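# Seat flat-sided pegs in the pegboard's first two holes

## Task

Put flat-sided pegs into the first two pegboard holes and no others, pressed fully down, then release them; holes are ordered left to right as the robot sees each row, and rows are taken one after another moving toward the tray; nothing may end up off the table.

## Robot and tools

ROBOT. Two arms, left_arm and right_arm, each ending in a five-finger hand (right_arm a right hand, left_arm its mirror image). Calibrated bases in the scene frame: left_arm at (-0.006, +0.366, 0) m, right_arm at (-0.001, -0.317, 0) m, both almost unrotated. A camera stand sits behind the arms. Loose objects may occasionally get nudged by something else.

FRAMES. Scene frame: origin at table-top height, halfway between the nominal bases; +x out over the table, +z up, left_arm on the +y side. Reported hand poses are in this frame. Pose offsets in commands are instead along the current Hand target's own axes. The hand point sits 0.05 m in front of the palm and 0.15 m from the wrist face along the fingers. Its +z runs along straight fingers, +y out of the palm, +x across the palm away from the thumb on the right hand (toward the thumb on the left hand). Straight fingertips reach 0.06-0.07 m past the point along +z, their centre lines 0.06 m behind it along -y. A wrist bracket on the little-finger side juts out and can collide.

THE 28-NUMBER ROW. Every movement command uses rows of 28 values, each in [-1, 1], always covering both arms: first left_arm's 14, then right_arm's 14. Per arm: dx, dy, dz, rx, ry, rz, then little, ring, middle, index, thumb_bend, thumb_turn, force_limit, speed. The six pose values are an offset, not a pose: measured from the arm's Hand target at the start of the action or move, along that target's axes; 1.0 equals 0.6 m or 180 degrees; rx, ry, rz form one rotation vector. All zeros re-requests the current Hand target. Finger and thumb values are absolute targets: -1 open/straight (thumb_turn -1 beside the palm), +1 curled/bent (thumb_turn +1 opposite the fingers). force_limit maps -1..+1 to about 0..10 N at the fingertip (0..15 N for both thumb motors). speed rises from nearly zero at -1 to full at +0.48 and stays full above; a full finger stroke takes 0.49 s at full speed. There is no 'unchanged' code: to leave a hand alone, resend the eight hand numbers last actually executed for it; if none yet, use its hand_measured six plus hand_force_limit and hand_speed. Grasping works best with thumb_turn at +1, on items 0.035-0.065 m thick (handles down to 0.025 m). For a soft grip close at speed -0.94 or below.

TOOLS.
execute_actions(actions, cameras): actions is a list of actions; each action is up to 15 rows, one per 1/30 s step; a short action repeats its final row. Every row in one action counts from the same starting Hand target, and each new action starts from the updated target, so repeating an offset keeps moving. cameras: list of names, ["all"], or []; an empty actions list shows all cameras by default.
move(target, speed, blend, blocking, cameras): target is one 28-number row or a list of up to 15 rows, every row an offset from the same starting Hand targets. Hand points travel straight paths, all finishing together, capped at 10 s total. speed: m/s, 0.002 to 4.3, default 0.25 (turn rate twice that in rad/s), one value or one per target. blend: corner rounding in m, one value or one per target; 0 means a full stop at each. blocking=false returns after about 0.5 s while motion continues. The result adds a 'move:' line: done, off_target, moving, held or fault, plus limits such as paced (pose clipped) or held (steps withheld). Moves do not avoid obstacles or the other arm; faster moves lag and overshoot more.
wait(seconds 0-10, cameras): let time pass holding commands. stop(cameras): brake a running move.
zoom_image(camera, region=[x0,y0,x1,y1]): enlarge part of the newest image from cam_head_left, cam_head_right, cam_high, cam_low, cam_left_wrist or cam_right_wrist (all 504x504), region at most 504 each way.
show_instructions(): shows the reference pages. finished_scene(scene=1): ends the scene permanently.

RESULTS. end_effector_position (m) and end_effector_quat_wxyz, Hand target (the commanded pose after clipping; the base for the next offsets), joint positions/velocities/torques, and per hand: hand_measured, hand_stopped_by (moving, target, force, stalled, fault), hand_load_n (positive when the finger is pushed open), hand_force_limit, hand_speed. Action calls also list positions at some steps. A dropped grip shows as load near 0. Resting 1-3 cm (up to 5 cm) below the command is normal sag, not contact; send the missing distance as an offset if needed. Orientation commands are clipped to within 40 degrees of the current one. Joint ranges (rad): waist ±2.880, shoulder 0 to 3.142, elbow 0 to 3.019, wrist pitch -1.693 to 1.571, wrist yaw ±1.571, wrist roll ±2.094.

AVOID. Knocking anything off the table; dropping or releasing moving parts; slamming into fixed or heavy things; pushing far past contact (harder press); any contact between the two hands or arms; closing one hand on the other's fingers; overloading fingers by twisting or fast swings; paths near an arm's own base (go around it); long stretched or stalled pushes that heat motors (MOTOR HOT at 85 °C, the arm drops at 100 °C for 30-60 s). To end a push, command the target back beyond the hand point.

Each tool is called as name(argument=value, ...), one argument or row to a line, values as JSON.

Reference images:

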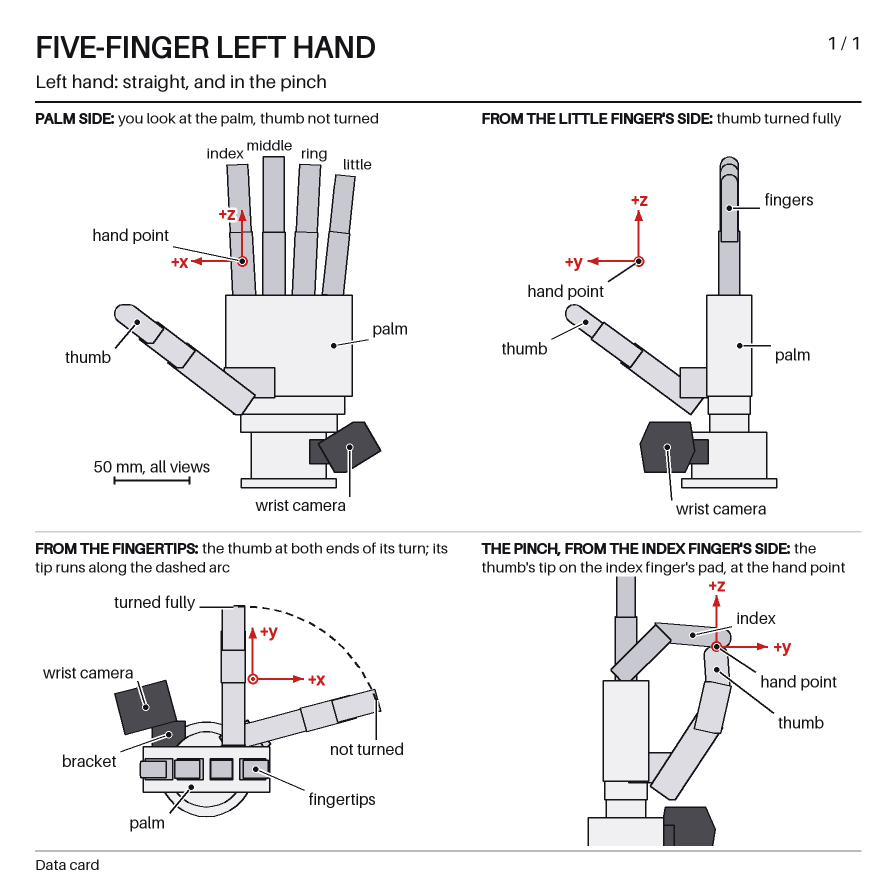

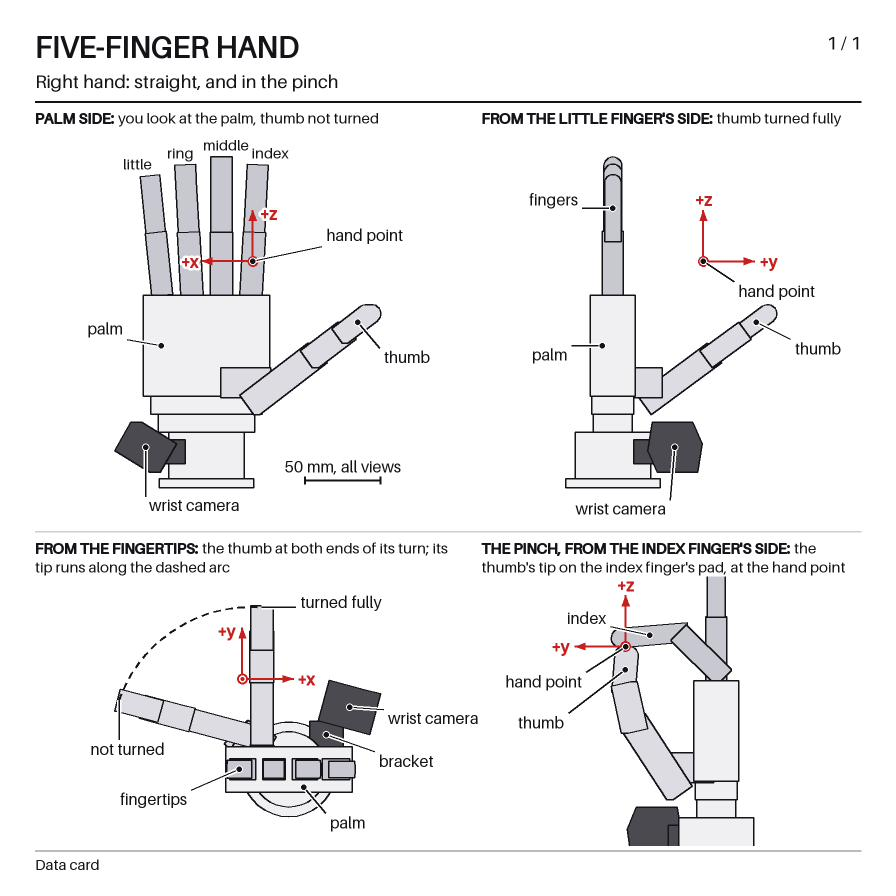

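## Session

execute_actions(
  actions=[],
)

Scene clock: 0.00 s.
left_arm: end_effector_position=(+0.1744, +0.0636, +0.2563) hand_measured=(-1.000, -1.000, -1.000, -1.000, -1.000, -1.000) hand_load_n=(+0.0, +0.0, +0.0, +0.0, +0.0, +0.0) hand_stopped_by=(target, target, target, target, target, target) hand_force_limit=0.00 hand_speed=-0.80 end_effector_quat_wxyz=(+0.008, +0.805, -0.593, -0.030) | right_arm: end_effector_position=(+0.0322, +0.0087, +0.1117) hand_measured=(-1.000, -1.000, -1.000, -1.000, -1.000, -1.000) hand_load_n=(+0.0, +0.0, +0.0, +0.0, +0.0, +0.0) hand_stopped_by=(target, target, target, target, target, target) hand_force_limit=0.00 hand_speed=-0.80 end_effector_quat_wxyz=(-0.081, +0.805, -0.544, +0.223)
Joint positions: left_arm=[-0.822 1.274 1.3 -1.652 0.027 -1.125] | right_arm=[1.545 1.314 0.979 -1.352 0.466 1.198]
Joint velocities: within noise
Joint torques (N m): no reading
Heat: left arm: hottest waist 38 °C; right arm: hottest shoulder 34 °C.
Hand target: left_arm +0.1788, +0.0588, +0.2680; +0.011, +0.805, -0.593, -0.014 | right_arm +0.0323, +0.0168, +0.1178; -0.088, +0.804, -0.546, +0.219

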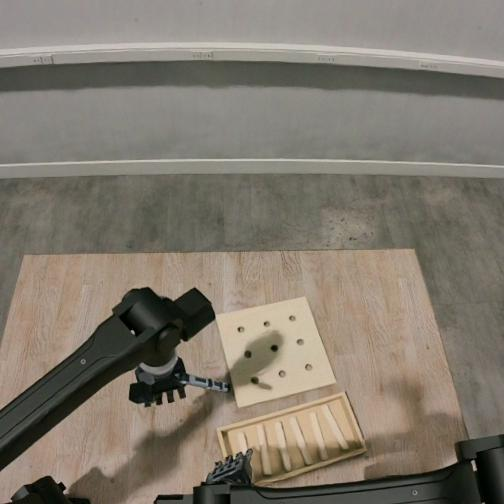

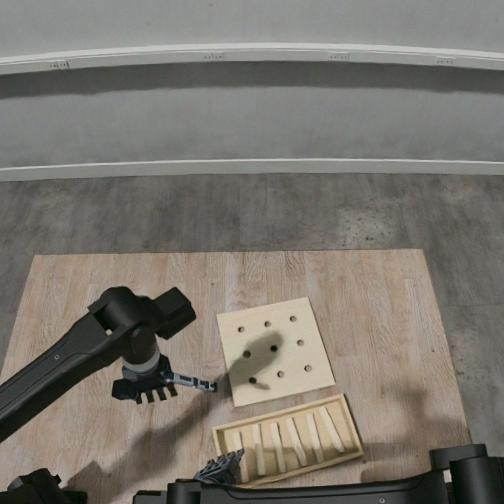

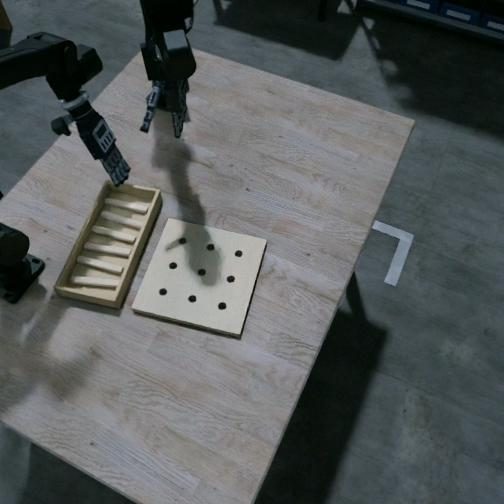

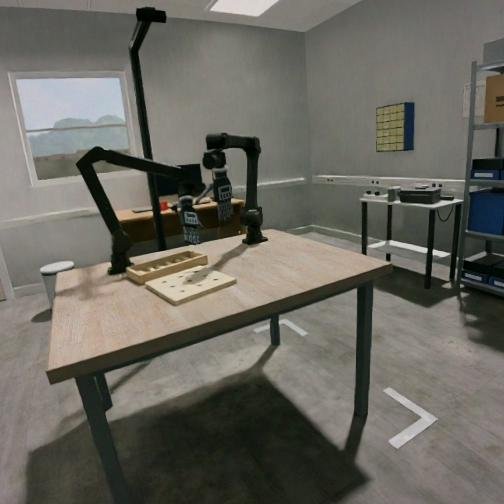

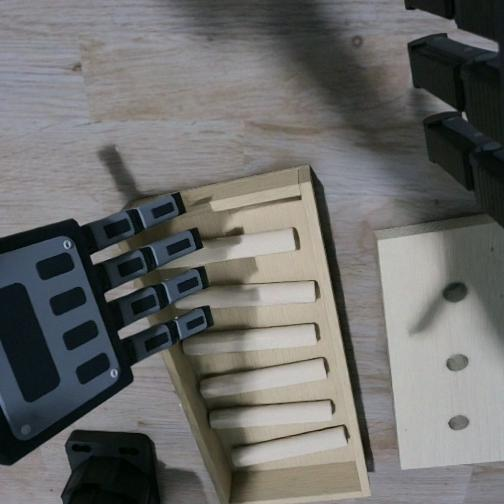

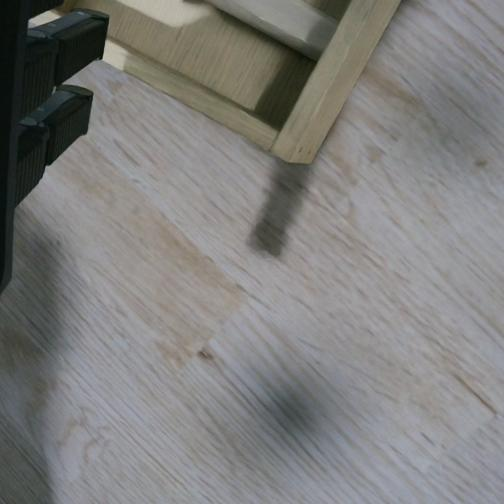

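zoom_image(
  camera="cam_head_left",
  region=[200, 280, 380, 490],
)

zoom_image(
  camera="cam_high",
  region=[40, 160, 280, 350],
)

zoom_image(
  camera="cam_left_wrist",
  region=[100, 150, 504, 504],
)

zoom_image(
  camera="cam_low",
  region=[100, 200, 260, 320],
)

Scaled by 2.400 from the camera's 504x504 image, which has a finer 720x720 frame.

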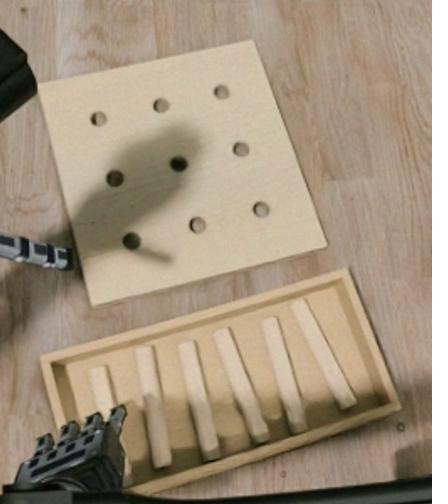

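Scaled by 2.100 from the camera's 504x504 image, which has a finer 720x720 frame.

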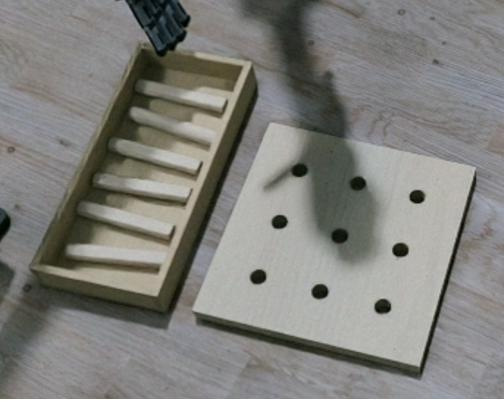

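Scaled by 1.248 from the camera's 504x504 image, which has a finer 720x720 frame.

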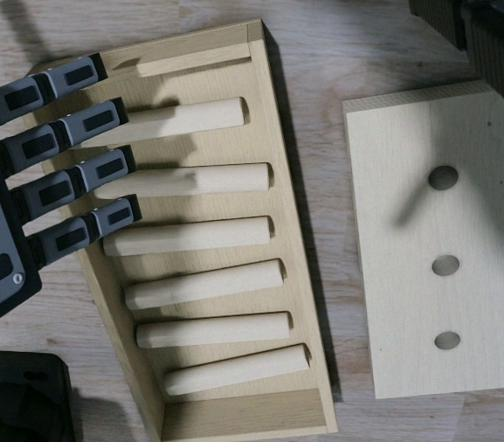

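Scaled by 3.150 from the camera's 504x504 image, which has a finer 720x720 frame.

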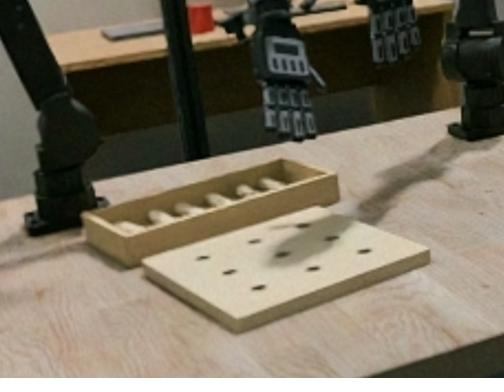

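zoom_image(
  camera="cam_left_wrist",
  region=[170, 200, 370, 350],
)

zoom_image(
  camera="cam_left_wrist",
  region=[180, 320, 380, 504],
)

zoom_image(
  camera="cam_left_wrist",
  region=[370, 220, 504, 480],
)

zoom_image(
  camera="cam_head_right",
  region=[210, 380, 370, 490],
)

zoom_image(
  camera="cam_high",
  region=[50, 180, 170, 310],
)

Scaled by 2.520 from the camera's 504x504 image, which has a finer 720x720 frame.

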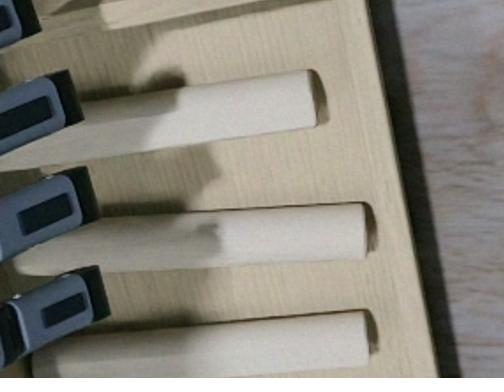

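Scaled by 2.520 from the camera's 504x504 image, which has a finer 720x720 frame.

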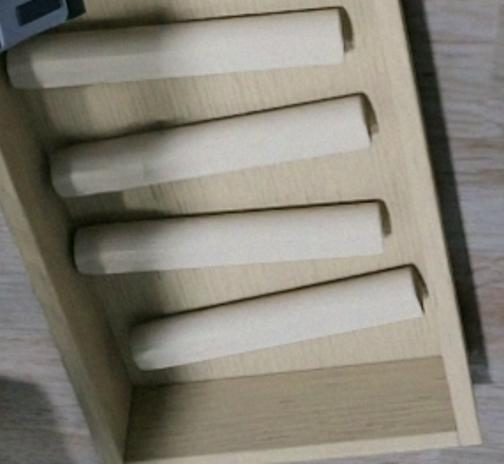

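Scaled by 1.938 from the camera's 504x504 image, which has a finer 720x720 frame.

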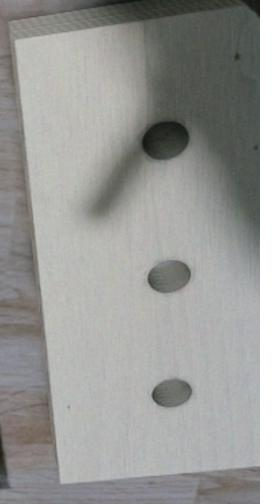

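Scaled by 3.150 from the camera's 504x504 image, which has a finer 720x720 frame.

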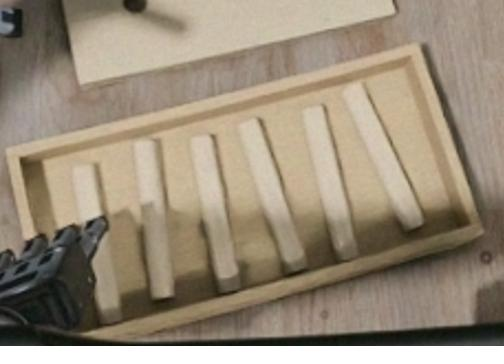

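Scaled by 3.877 from the camera's 504x504 image, which has a finer 720x720 frame.

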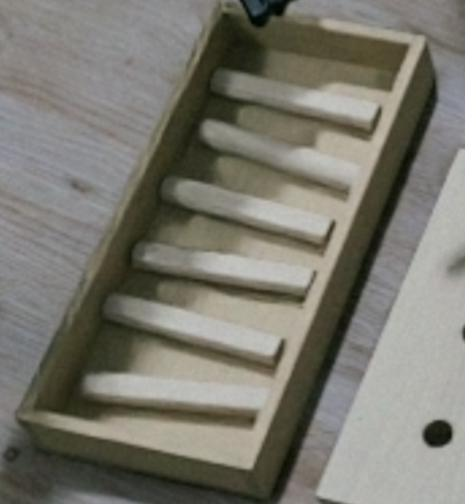

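move(
  target=[-0.183,-0.099,-0.165,0,0,0,-1,-1,-1,-1,-1,-1,0,-0.8,0,0,0,0,0,0,-1,-1,-1,-1,-1,-1,0,-0.8],
  cameras=["all"],
)

Scene clock: 146.13 s.
left_arm: end_effector_position=(+0.2005, +0.1808, +0.3445) hand_measured=(-1.000, -1.000, -1.000, -1.000, -1.000, -1.000) hand_load_n=(-0.5, +0.0, +0.0, +0.0, +0.0, +0.0) hand_stopped_by=(target, target, target, target, target, target) hand_force_limit=0.00 hand_speed=-0.80 end_effector_quat_wxyz=(+0.014, +0.798, -0.590, +0.120) | right_arm: end_effector_position=(+0.0322, +0.0087, +0.1117) hand_measured=(-1.000, -1.000, -1.000, -1.000, -1.000, -1.000) hand_load_n=(+0.0, +0.0, +0.0, +0.0, +0.0, +0.0) hand_stopped_by=(target, target, target, target, target, target) hand_force_limit=0.00 hand_speed=-0.80 end_effector_quat_wxyz=(-0.081, +0.805, -0.544, +0.223)
Joint positions: left_arm=[-0.445 0.979 1.307 -1.667 0.073 -0.753] | right_arm=[1.545 1.314 0.979 -1.352 0.466 1.198]
Joint torques (N m): left_arm=[0.56 -4.13 11.19 0.51 0.02 0.08] | right_arm=[0.09 -6.65 10.25 0.14 0.28 0.1]
Heat: left arm: hottest elbow 45 °C; right arm: hottest elbow 43 °C.
Hand target: left_arm +0.2064, +0.1814, +0.3659; +0.011, +0.805, -0.593, -0.014 | right_arm +0.0323, +0.0168, +0.1178; -0.088, +0.804, -0.546, +0.219
Off the commanded pose: left_arm 0.022 m, 15 deg | right_arm 0.010 m, 1 deg.
joint sent to its limit (left arm) — joint 4 (wrist pitch), lower limit. The joint targets are off in orientation, not in position.
move: off_target (left_arm)

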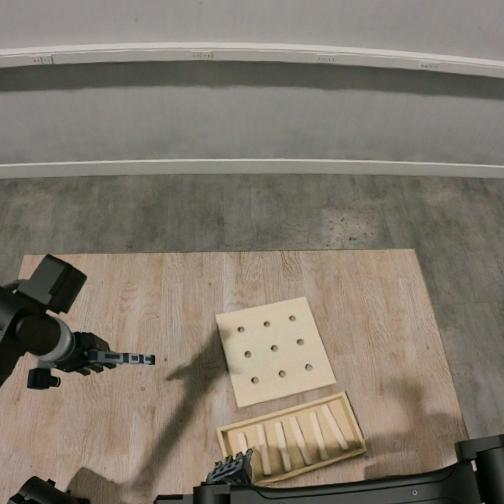

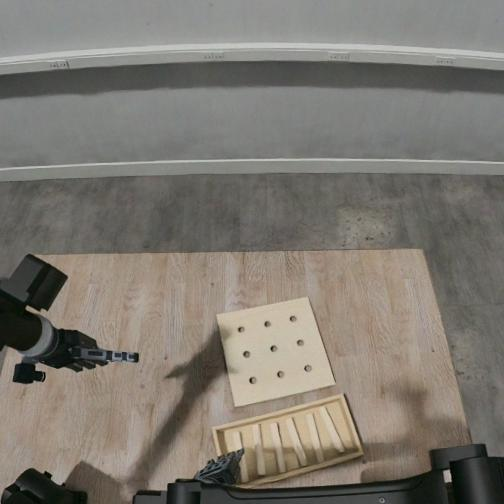

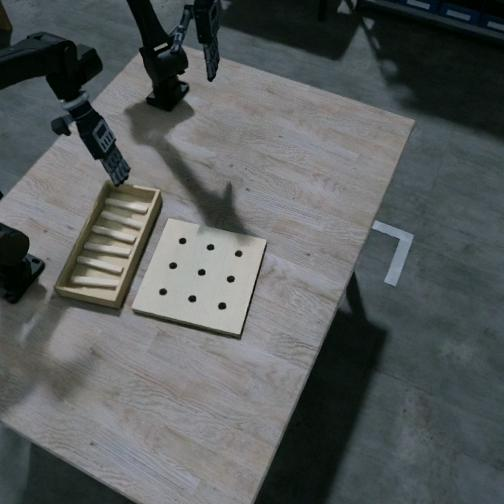

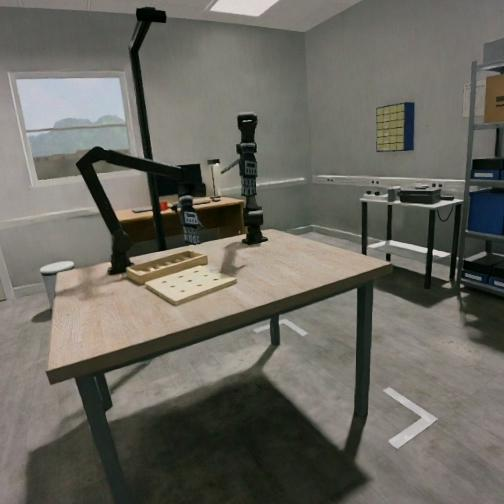

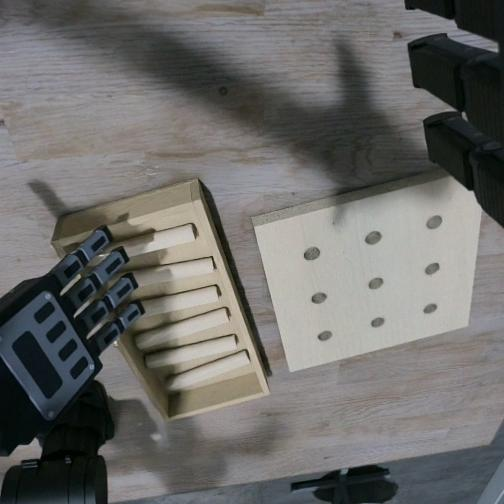

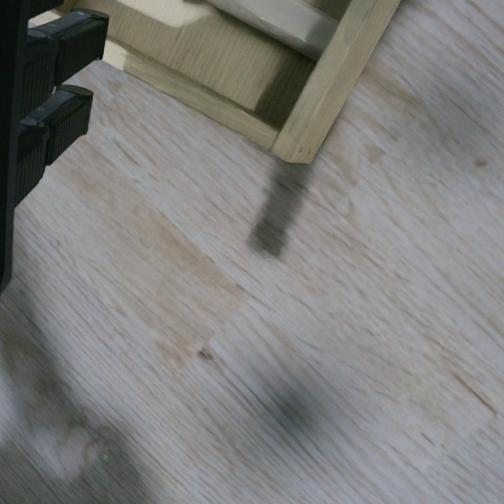

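move(
  target=[
    [0,0,0,0,0,0,-1,-1,-1,-1,-1,-1,0,-0.8,0.334,-0.110,-0.138,0,0,0,-1,-1,-1,-1,-1,-1,0,-0.8],
    [0,0,0,0,0,0,-1,-1,-1,-1,-1,-1,0,-0.8,0.748,-0.250,-0.0525,0,0,0,-1,-1,-1,-1,-1,-1,0,-0.8],
  ],
  blend=[0.05,0],
  cameras=["all"],
)

Scene clock: 251.23 s.
left_arm: end_effector_position=(+0.2005, +0.1808, +0.3444) hand_measured=(-1.000, -1.000, -1.000, -1.000, -1.000, -1.000) hand_load_n=(+0.0, +0.0, +0.0, +0.0, +0.0, -0.5) hand_stopped_by=(target, target, target, target, target, target) hand_force_limit=0.00 hand_speed=-0.80 end_effector_quat_wxyz=(+0.014, +0.798, -0.591, +0.120) | right_arm: end_effector_position=(+0.2700, -0.3277, +0.2928) hand_measured=(-1.000, -1.000, -1.000, -1.000, -1.000, -1.000) hand_load_n=(+0.0, +0.0, +0.0, +0.0, +0.0, +0.0) hand_stopped_by=(target, target, target, target, target, target) hand_force_limit=0.00 hand_speed=-0.80 end_effector_quat_wxyz=(-0.076, +0.811, -0.545, +0.198)
Joint positions: left_arm=[-0.445 0.979 1.307 -1.667 0.073 -0.752] | right_arm=[0.006 0.939 1.174 -1.389 0.099 -0.395]
Joint torques (N m): left_arm=[0.5 -4.13 11.19 0.51 0.02 0.08] | right_arm=[-1.44 -2.61 15.02 1.02 -0.03 0.01]
Heat: left arm: hottest elbow 57 °C; right arm: hottest elbow 45 °C.
Hand target: left_arm +0.2065, +0.1814, +0.3659; +0.011, +0.805, -0.593, -0.014 | right_arm +0.2829, -0.3330, +0.3174; -0.088, +0.804, -0.546, +0.219
Off the commanded pose: left_arm 0.022 m, 15 deg | right_arm 0.028 m, 3 deg.
joint sent to its limit (left arm) — joint 4 (wrist pitch), lower limit. The joint targets are off in orientation, not in position.
move: off_target (left_arm, right_arm)

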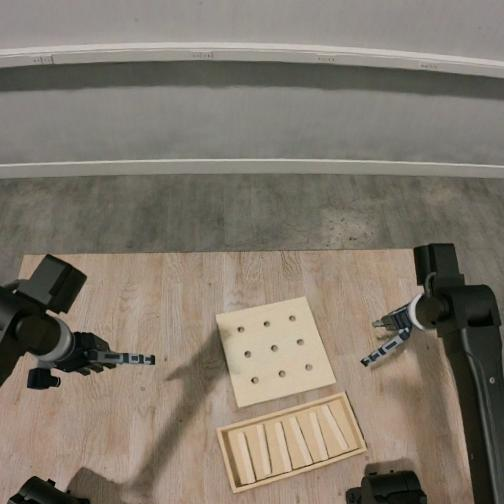

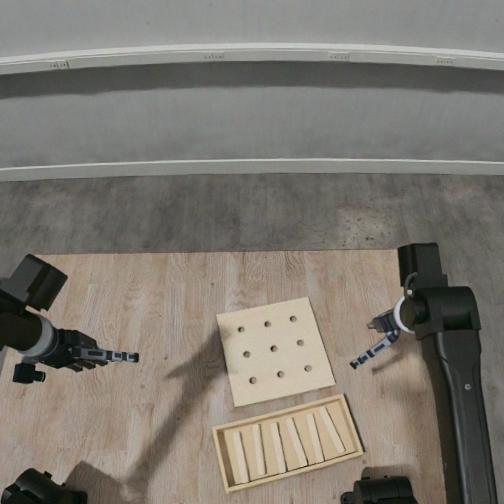

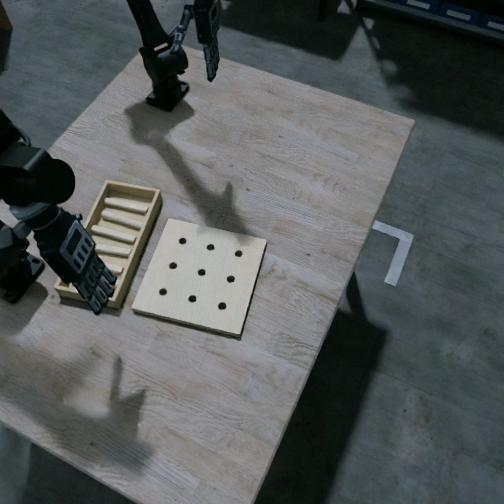

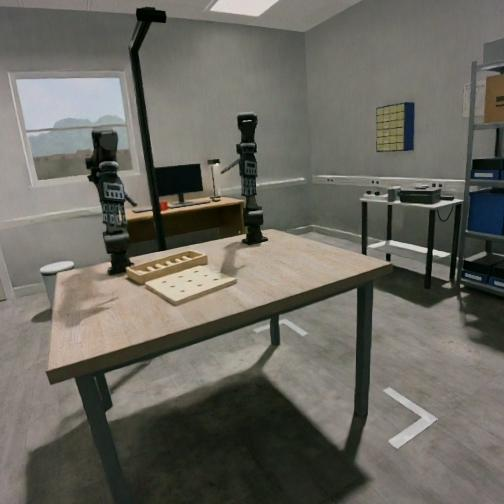

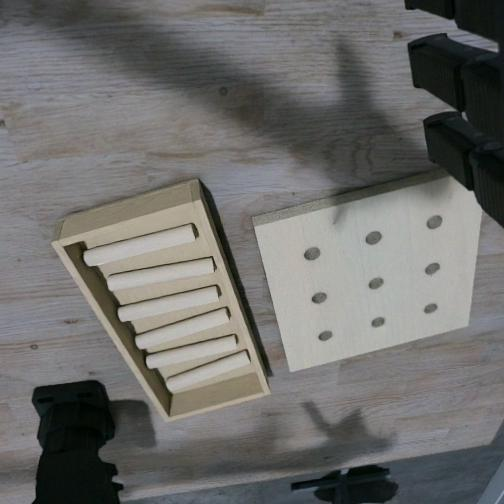

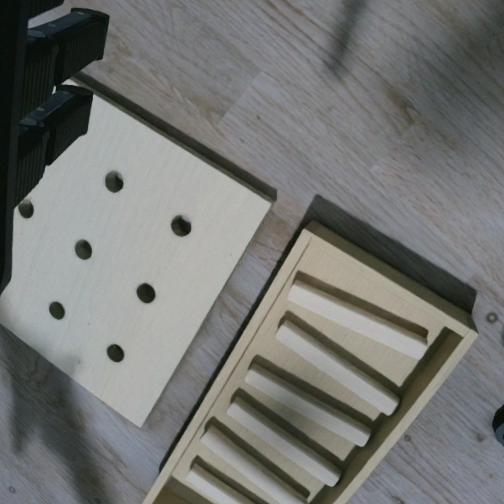

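zoom_image(
  camera="cam_right_wrist",
  region=[260, 240, 460, 400],
)

zoom_image(
  camera="cam_right_wrist",
  region=[160, 340, 380, 504],
)

zoom_image(
  camera="cam_left_wrist",
  region=[60, 200, 280, 400],
)

zoom_image(
  camera="cam_right_wrist",
  region=[0, 120, 220, 400],
)

Scaled by 2.520 from the camera's 504x504 image, which has a finer 720x720 frame.

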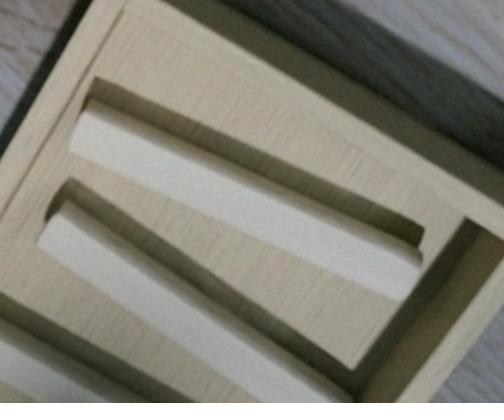

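Scaled by 2.291 from the camera's 504x504 image, which has a finer 720x720 frame.

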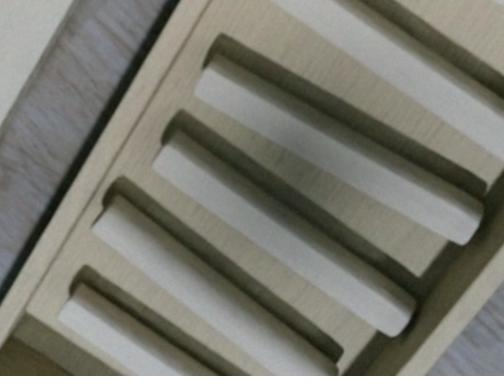

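Scaled by 2.291 from the camera's 504x504 image, which has a finer 720x720 frame.

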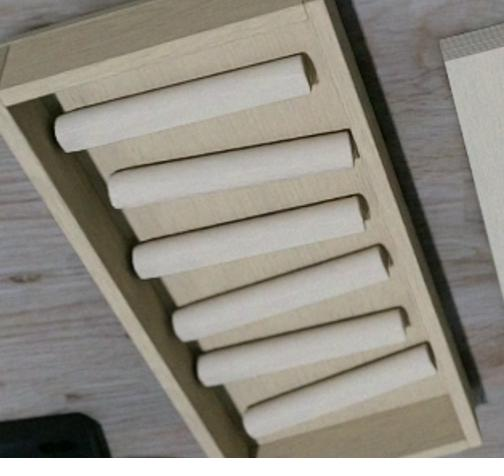

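Scaled by 1.800 from the camera's 504x504 image, which has a finer 720x720 frame.

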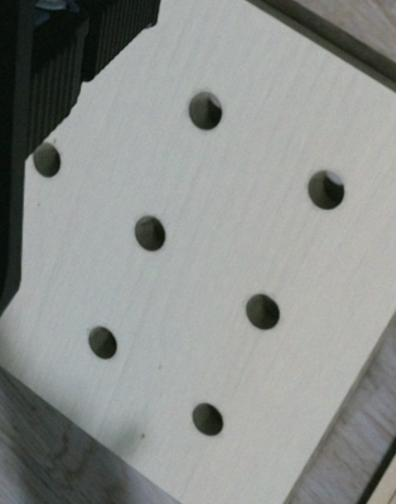

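move(
  target=[0,0,0,0,0,0,-1,-1,-1,-1,-1,-1,0,-0.8,-0.341,0.142,0.192,0.1595,-0.340,-0.3867,-1,-1,-1,-1,-1,-1,0,-0.8],
  speed=0.3,
  cameras=["all"],
)

Scene clock: 315.03 s.
left_arm: end_effector_position=(+0.2005, +0.1808, +0.3444) hand_measured=(-1.000, -1.000, -1.000, -1.000, -1.000, -1.000) hand_load_n=(+0.0, +0.0, +0.0, +0.0, +0.0, +0.0) hand_stopped_by=(target, target, target, target, target, target) hand_force_limit=0.00 hand_speed=-0.80 end_effector_quat_wxyz=(+0.014, +0.798, -0.591, +0.120) | right_arm: end_effector_position=(+0.2076, -0.1929, +0.1365) hand_measured=(-1.000, -1.000, -1.000, -1.000, -1.000, -1.000) hand_load_n=(+0.0, +0.0, +0.0, +0.0, +0.0, +0.0) hand_stopped_by=(target, target, target, target, target, target) hand_force_limit=0.00 hand_speed=-0.80 end_effector_quat_wxyz=(-0.376, +0.912, +0.154, -0.051)
Joint positions: left_arm=[-0.445 0.979 1.307 -1.667 0.073 -0.752] | right_arm=[0.159 1.102 0.815 -1.417 -0.77 -1.793]
Joint torques (N m): left_arm=[0.56 -4.07 11.21 0.53 0.02 0.08] | right_arm=[1.44 -3.43 7.77 -0.16 -0.62 0.04]
Heat: left arm: hottest elbow 59 °C; right arm: hottest elbow 54 °C.
Hand target: left_arm +0.2065, +0.1814, +0.3659; +0.011, +0.805, -0.593, -0.014 | right_arm +0.1998, -0.1900, +0.1305; -0.377, +0.910, +0.161, -0.067
Off the commanded pose: left_arm 0.022 m, 15 deg | right_arm 0.010 m, 2 deg.
joint sent to its limit (left arm) — joint 4 (wrist pitch), lower limit. The joint targets are off in orientation, not in position.
move: off_target (left_arm)

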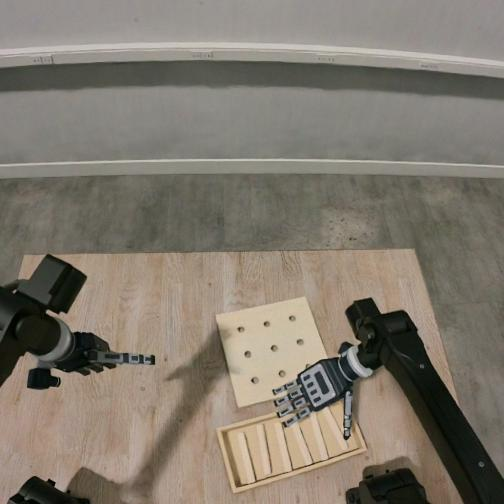

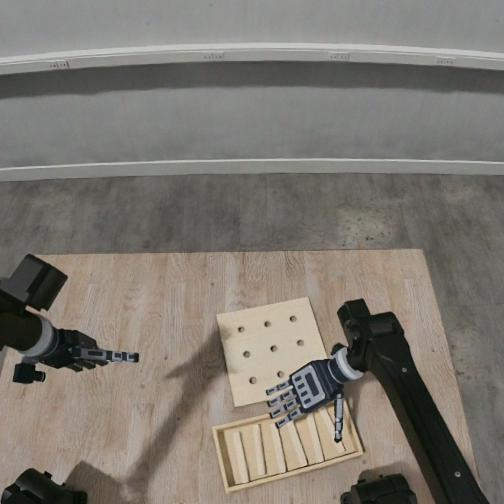

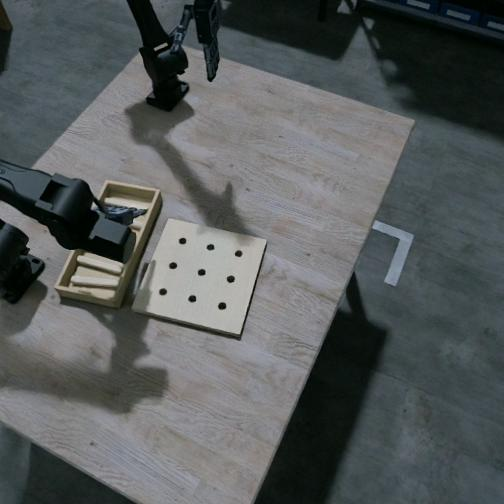

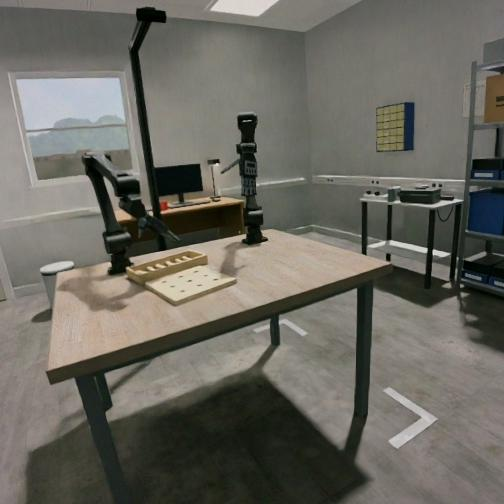

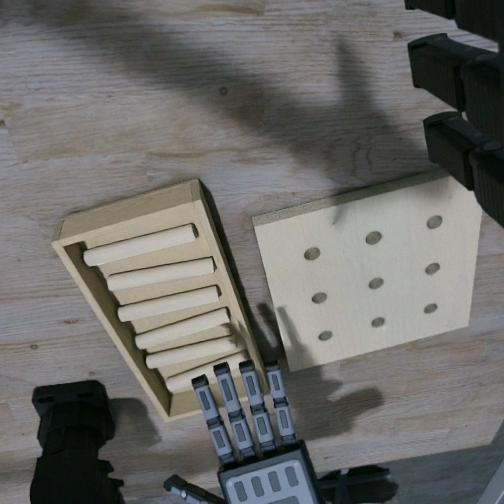

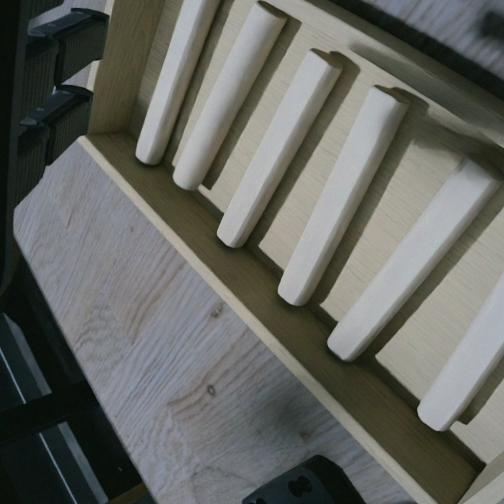

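zoom_image(
  camera="cam_right_wrist",
  region=[110, 0, 310, 260],
)

zoom_image(
  camera="cam_right_wrist",
  region=[260, 60, 504, 320],
)

zoom_image(
  camera="cam_right_wrist",
  region=[310, 220, 504, 460],
)

Scaled by 1.938 from the camera's 504x504 image, which has a finer 720x720 frame.

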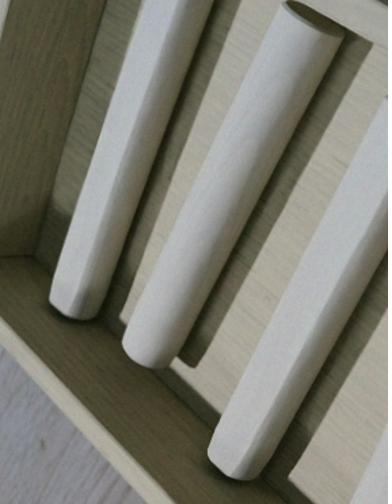

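Scaled by 1.938 from the camera's 504x504 image, which has a finer 720x720 frame.

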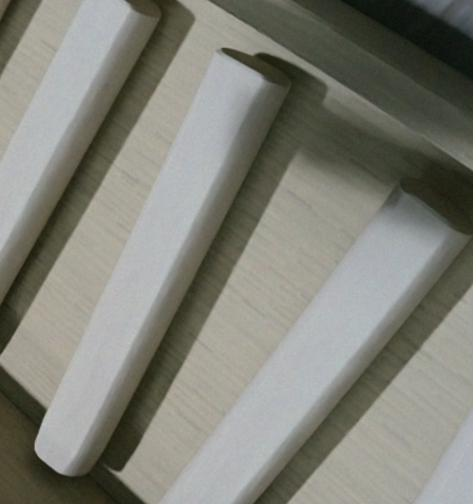

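Scaled by 2.100 from the camera's 504x504 image, which has a finer 720x720 frame.

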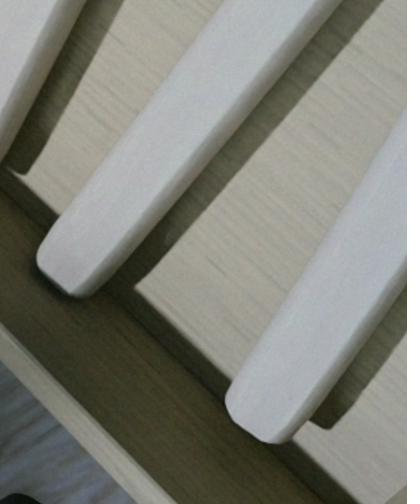

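zoom_image(
  camera="cam_right_wrist",
  region=[290, 30, 430, 130],
)

zoom_image(
  camera="cam_right_wrist",
  region=[420, 130, 504, 230],
)

zoom_image(
  camera="cam_right_wrist",
  region=[160, 0, 300, 100],
)

Scaled by 3.600 from the camera's 504x504 image, which has a finer 720x720 frame.

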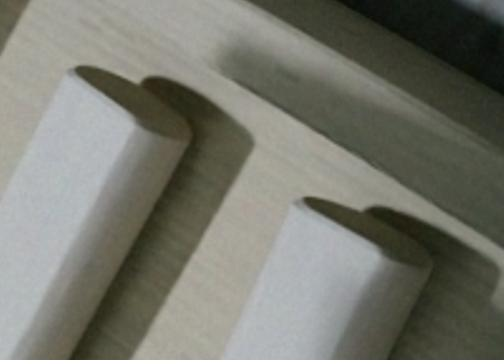

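Scaled by 5.040 from the camera's 504x504 image, which has a finer 720x720 frame.

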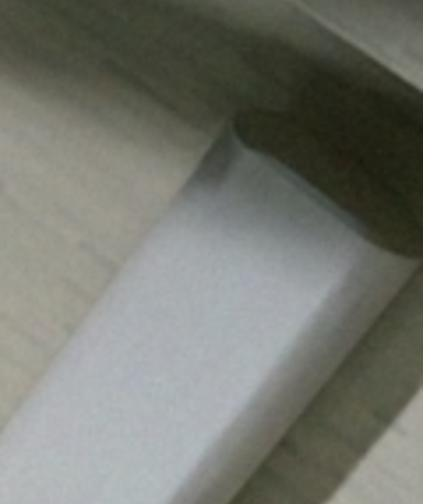

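Scaled by 3.600 from the camera's 504x504 image, which has a finer 720x720 frame.

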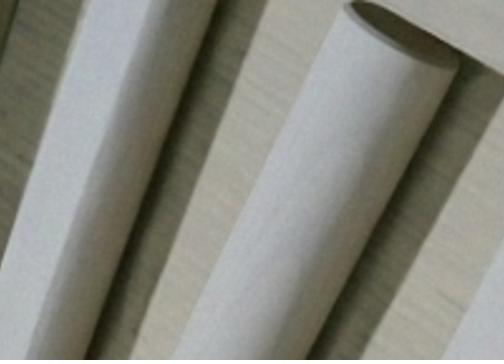

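move(
  target=[0,0,0,0,0,0,-1,-1,-1,-1,-1,-1,0,-0.8,-0.004,0.112,-0.112,0,0,0,-1,-1,-1,-1,-1,-1,0,-0.8],
  speed=0.3,
  cameras=["cam_right_wrist","cam_head_left"],
)

zoom_image(
  camera="cam_right_wrist",
  region=[150, 100, 400, 350],
)

Scene clock: 349.40 s.
left_arm: end_effector_position=(+0.2005, +0.1808, +0.3444) hand_measured=(-1.000, -1.000, -1.000, -1.000, -1.000, -1.000) hand_load_n=(+0.0, +0.0, +0.0, +0.0, +0.0, +0.0) hand_stopped_by=(target, target, target, target, target, target) hand_force_limit=0.00 hand_speed=-0.80 end_effector_quat_wxyz=(+0.014, +0.798, -0.591, +0.120) | right_arm: end_effector_position=(+0.2104, -0.2735, +0.1182) hand_measured=(-1.000, -1.000, -1.000, -1.000, -1.000, -1.000) hand_load_n=(+0.0, +0.0, +0.0, +0.0, +0.0, +0.0) hand_stopped_by=(target, target, target, target, target, target) hand_force_limit=0.00 hand_speed=-0.80 end_effector_quat_wxyz=(-0.353, +0.922, +0.133, -0.084)
Joint positions: left_arm=[-0.445 0.979 1.307 -1.667 0.073 -0.752] | right_arm=[-0.1 1.213 0.835 -1.587 -0.647 -2.083]
Joint torques (N m): left_arm=[0.5 -4.07 11.19 0.51 0.01 0.08] | right_arm=[-1.14 -4.13 12.29 -0.65 -0.39 0.01]
Heat: left arm: hottest elbow 59 °C; right arm: hottest elbow 49 °C.
Hand target: left_arm +0.2065, +0.1814, +0.3659; +0.011, +0.805, -0.593, -0.014 | right_arm +0.2300, -0.2801, +0.1303; -0.377, +0.910, +0.161, -0.067
Off the commanded pose: left_arm 0.022 m, 15 deg | right_arm 0.024 m, 5 deg.
joint sent to its limit (left arm) — joint 4 (wrist pitch), lower limit. The joint targets are off in orientation, not in position.
joint sent to its limit (right arm) — joint 6 (wrist roll), lower limit. The joint targets are off in orientation, not in position.
move: off_target (left_arm, right_arm)
Images, in order (width x height): cam_head_left 504x504, cam_right_wrist 504x504.

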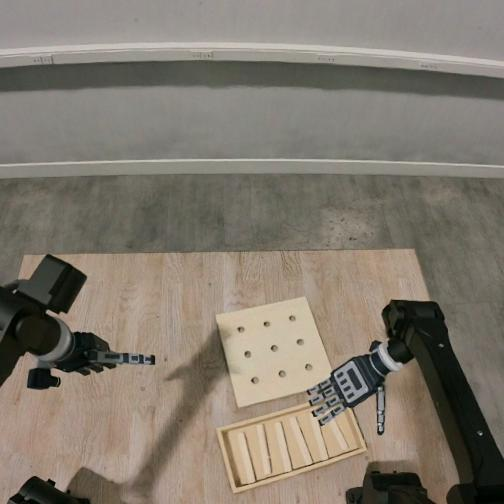

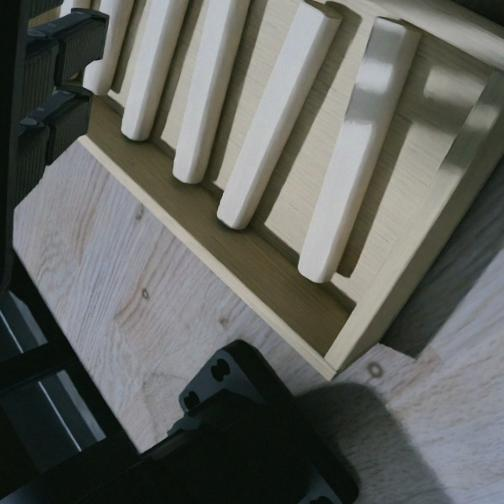

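Scaled by 2.016 from the camera's 504x504 image, which has a finer 720x720 frame.

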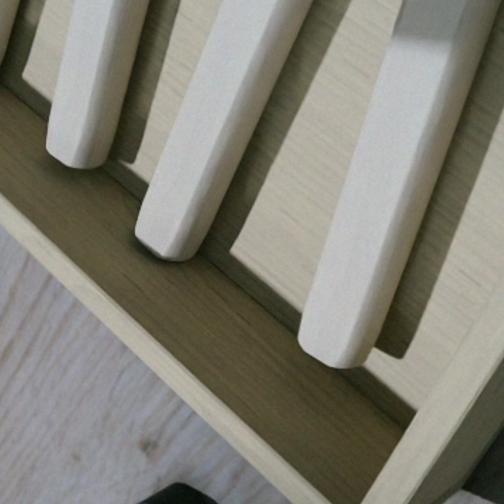

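zoom_image(
  camera="cam_right_wrist",
  region=[270, 0, 420, 130],
)

zoom_image(
  camera="cam_right_wrist",
  region=[340, 0, 440, 80],
)

Scaled by 3.360 from the camera's 504x504 image, which has a finer 720x720 frame.

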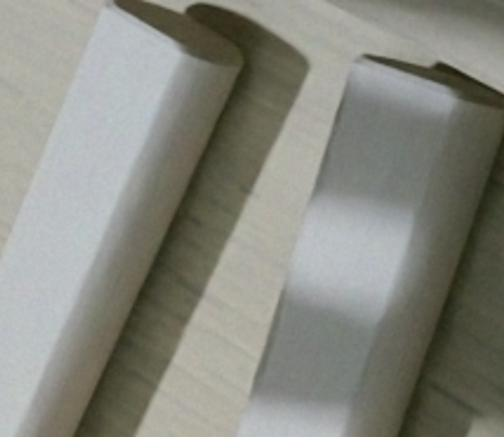

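Scaled by 5.040 from the camera's 504x504 image, which has a finer 720x720 frame.

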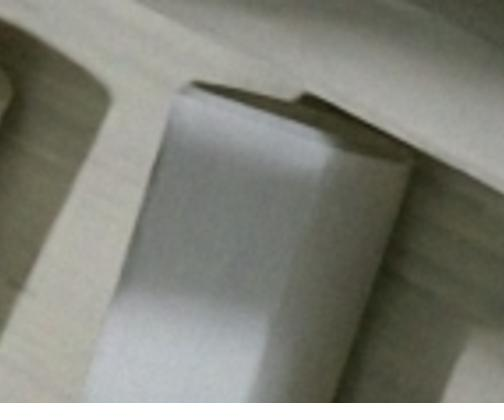

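zoom_image(
  camera="cam_right_wrist",
  region=[240, 200, 440, 400],
)

zoom_image(
  camera="cam_head_left",
  region=[200, 380, 400, 504],
)

Scaled by 2.520 from the camera's 504x504 image, which has a finer 720x720 frame.

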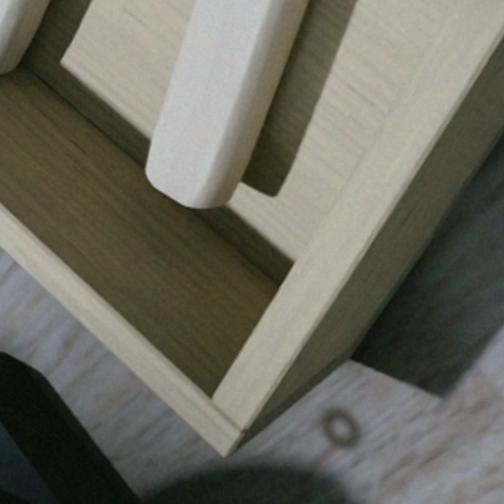

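Scaled by 2.520 from the camera's 504x504 image, which has a finer 720x720 frame.

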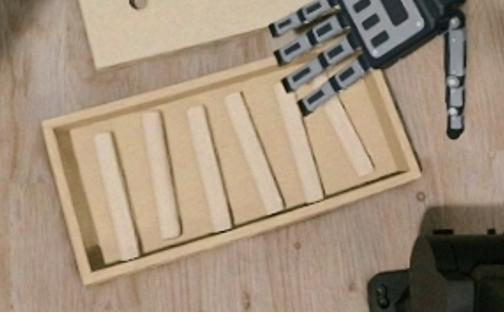

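move(
  target=[0,0,0,0,0,0,-1,-1,-1,-1,-1,-1,0,-0.8,-0.0017,-0.049,-0.399,-0.1595,0.340,0.3867,-1,-1,-1,-1,-1,-1,0,-0.8],
  speed=0.35,
  cameras=["cam_head_left"],
)

Scene clock: 599.70 s.
left_arm: end_effector_position=(+0.2005, +0.1808, +0.3444) hand_measured=(-1.000, -1.000, -1.000, -1.000, -1.000, -1.000) hand_load_n=(+0.0, +0.0, +0.0, +0.0, +0.0, +0.0) hand_stopped_by=(target, target, target, target, target, target) hand_force_limit=0.00 hand_speed=-0.80 end_effector_quat_wxyz=(+0.014, +0.798, -0.591, +0.120) | right_arm: end_effector_position=(+0.2669, -0.4143, +0.2959) hand_measured=(-1.000, -1.000, -1.000, -1.000, -1.000, -1.000) hand_load_n=(+0.0, +0.0, +0.0, +0.0, +0.0, +0.0) hand_stopped_by=(target, target, target, target, target, target) hand_force_limit=0.00 hand_speed=-0.80 end_effector_quat_wxyz=(-0.081, +0.813, -0.544, +0.192)
Joint positions: left_arm=[-0.445 0.979 1.307 -1.667 0.073 -0.752] | right_arm=[-0.338 0.973 1.201 -1.383 -0.057 -0.709]
Joint torques (N m): left_arm=[0.62 -4.13 11.19 0.51 0.01 0.08] | right_arm=[-0.21 -3.08 14.91 1.26 0 0.21]
Heat: left arm: hottest elbow 64 °C; right arm: hottest elbow 60 °C.
Hand target: left_arm +0.2065, +0.1814, +0.3659; +0.011, +0.805, -0.593, -0.014 | right_arm +0.2801, -0.4198, +0.3205; -0.088, +0.804, -0.546, +0.219
Off the commanded pose: left_arm 0.022 m, 15 deg | right_arm 0.028 m, 3 deg.
joint sent to its limit (left arm) — joint 4 (wrist pitch), lower limit. The joint targets are off in orientation, not in position.
move: off_target (left_arm, right_arm)
Images, in order (width x height): cam_head_left 504x504.

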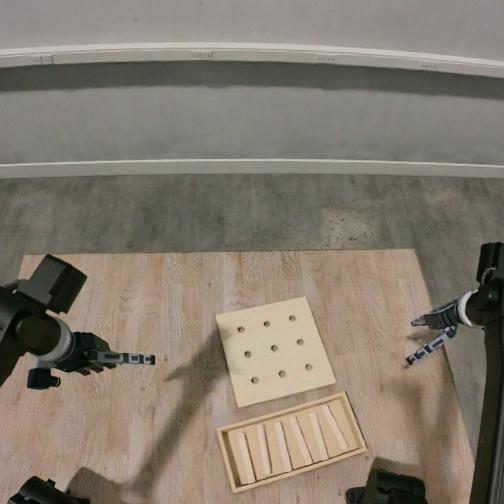

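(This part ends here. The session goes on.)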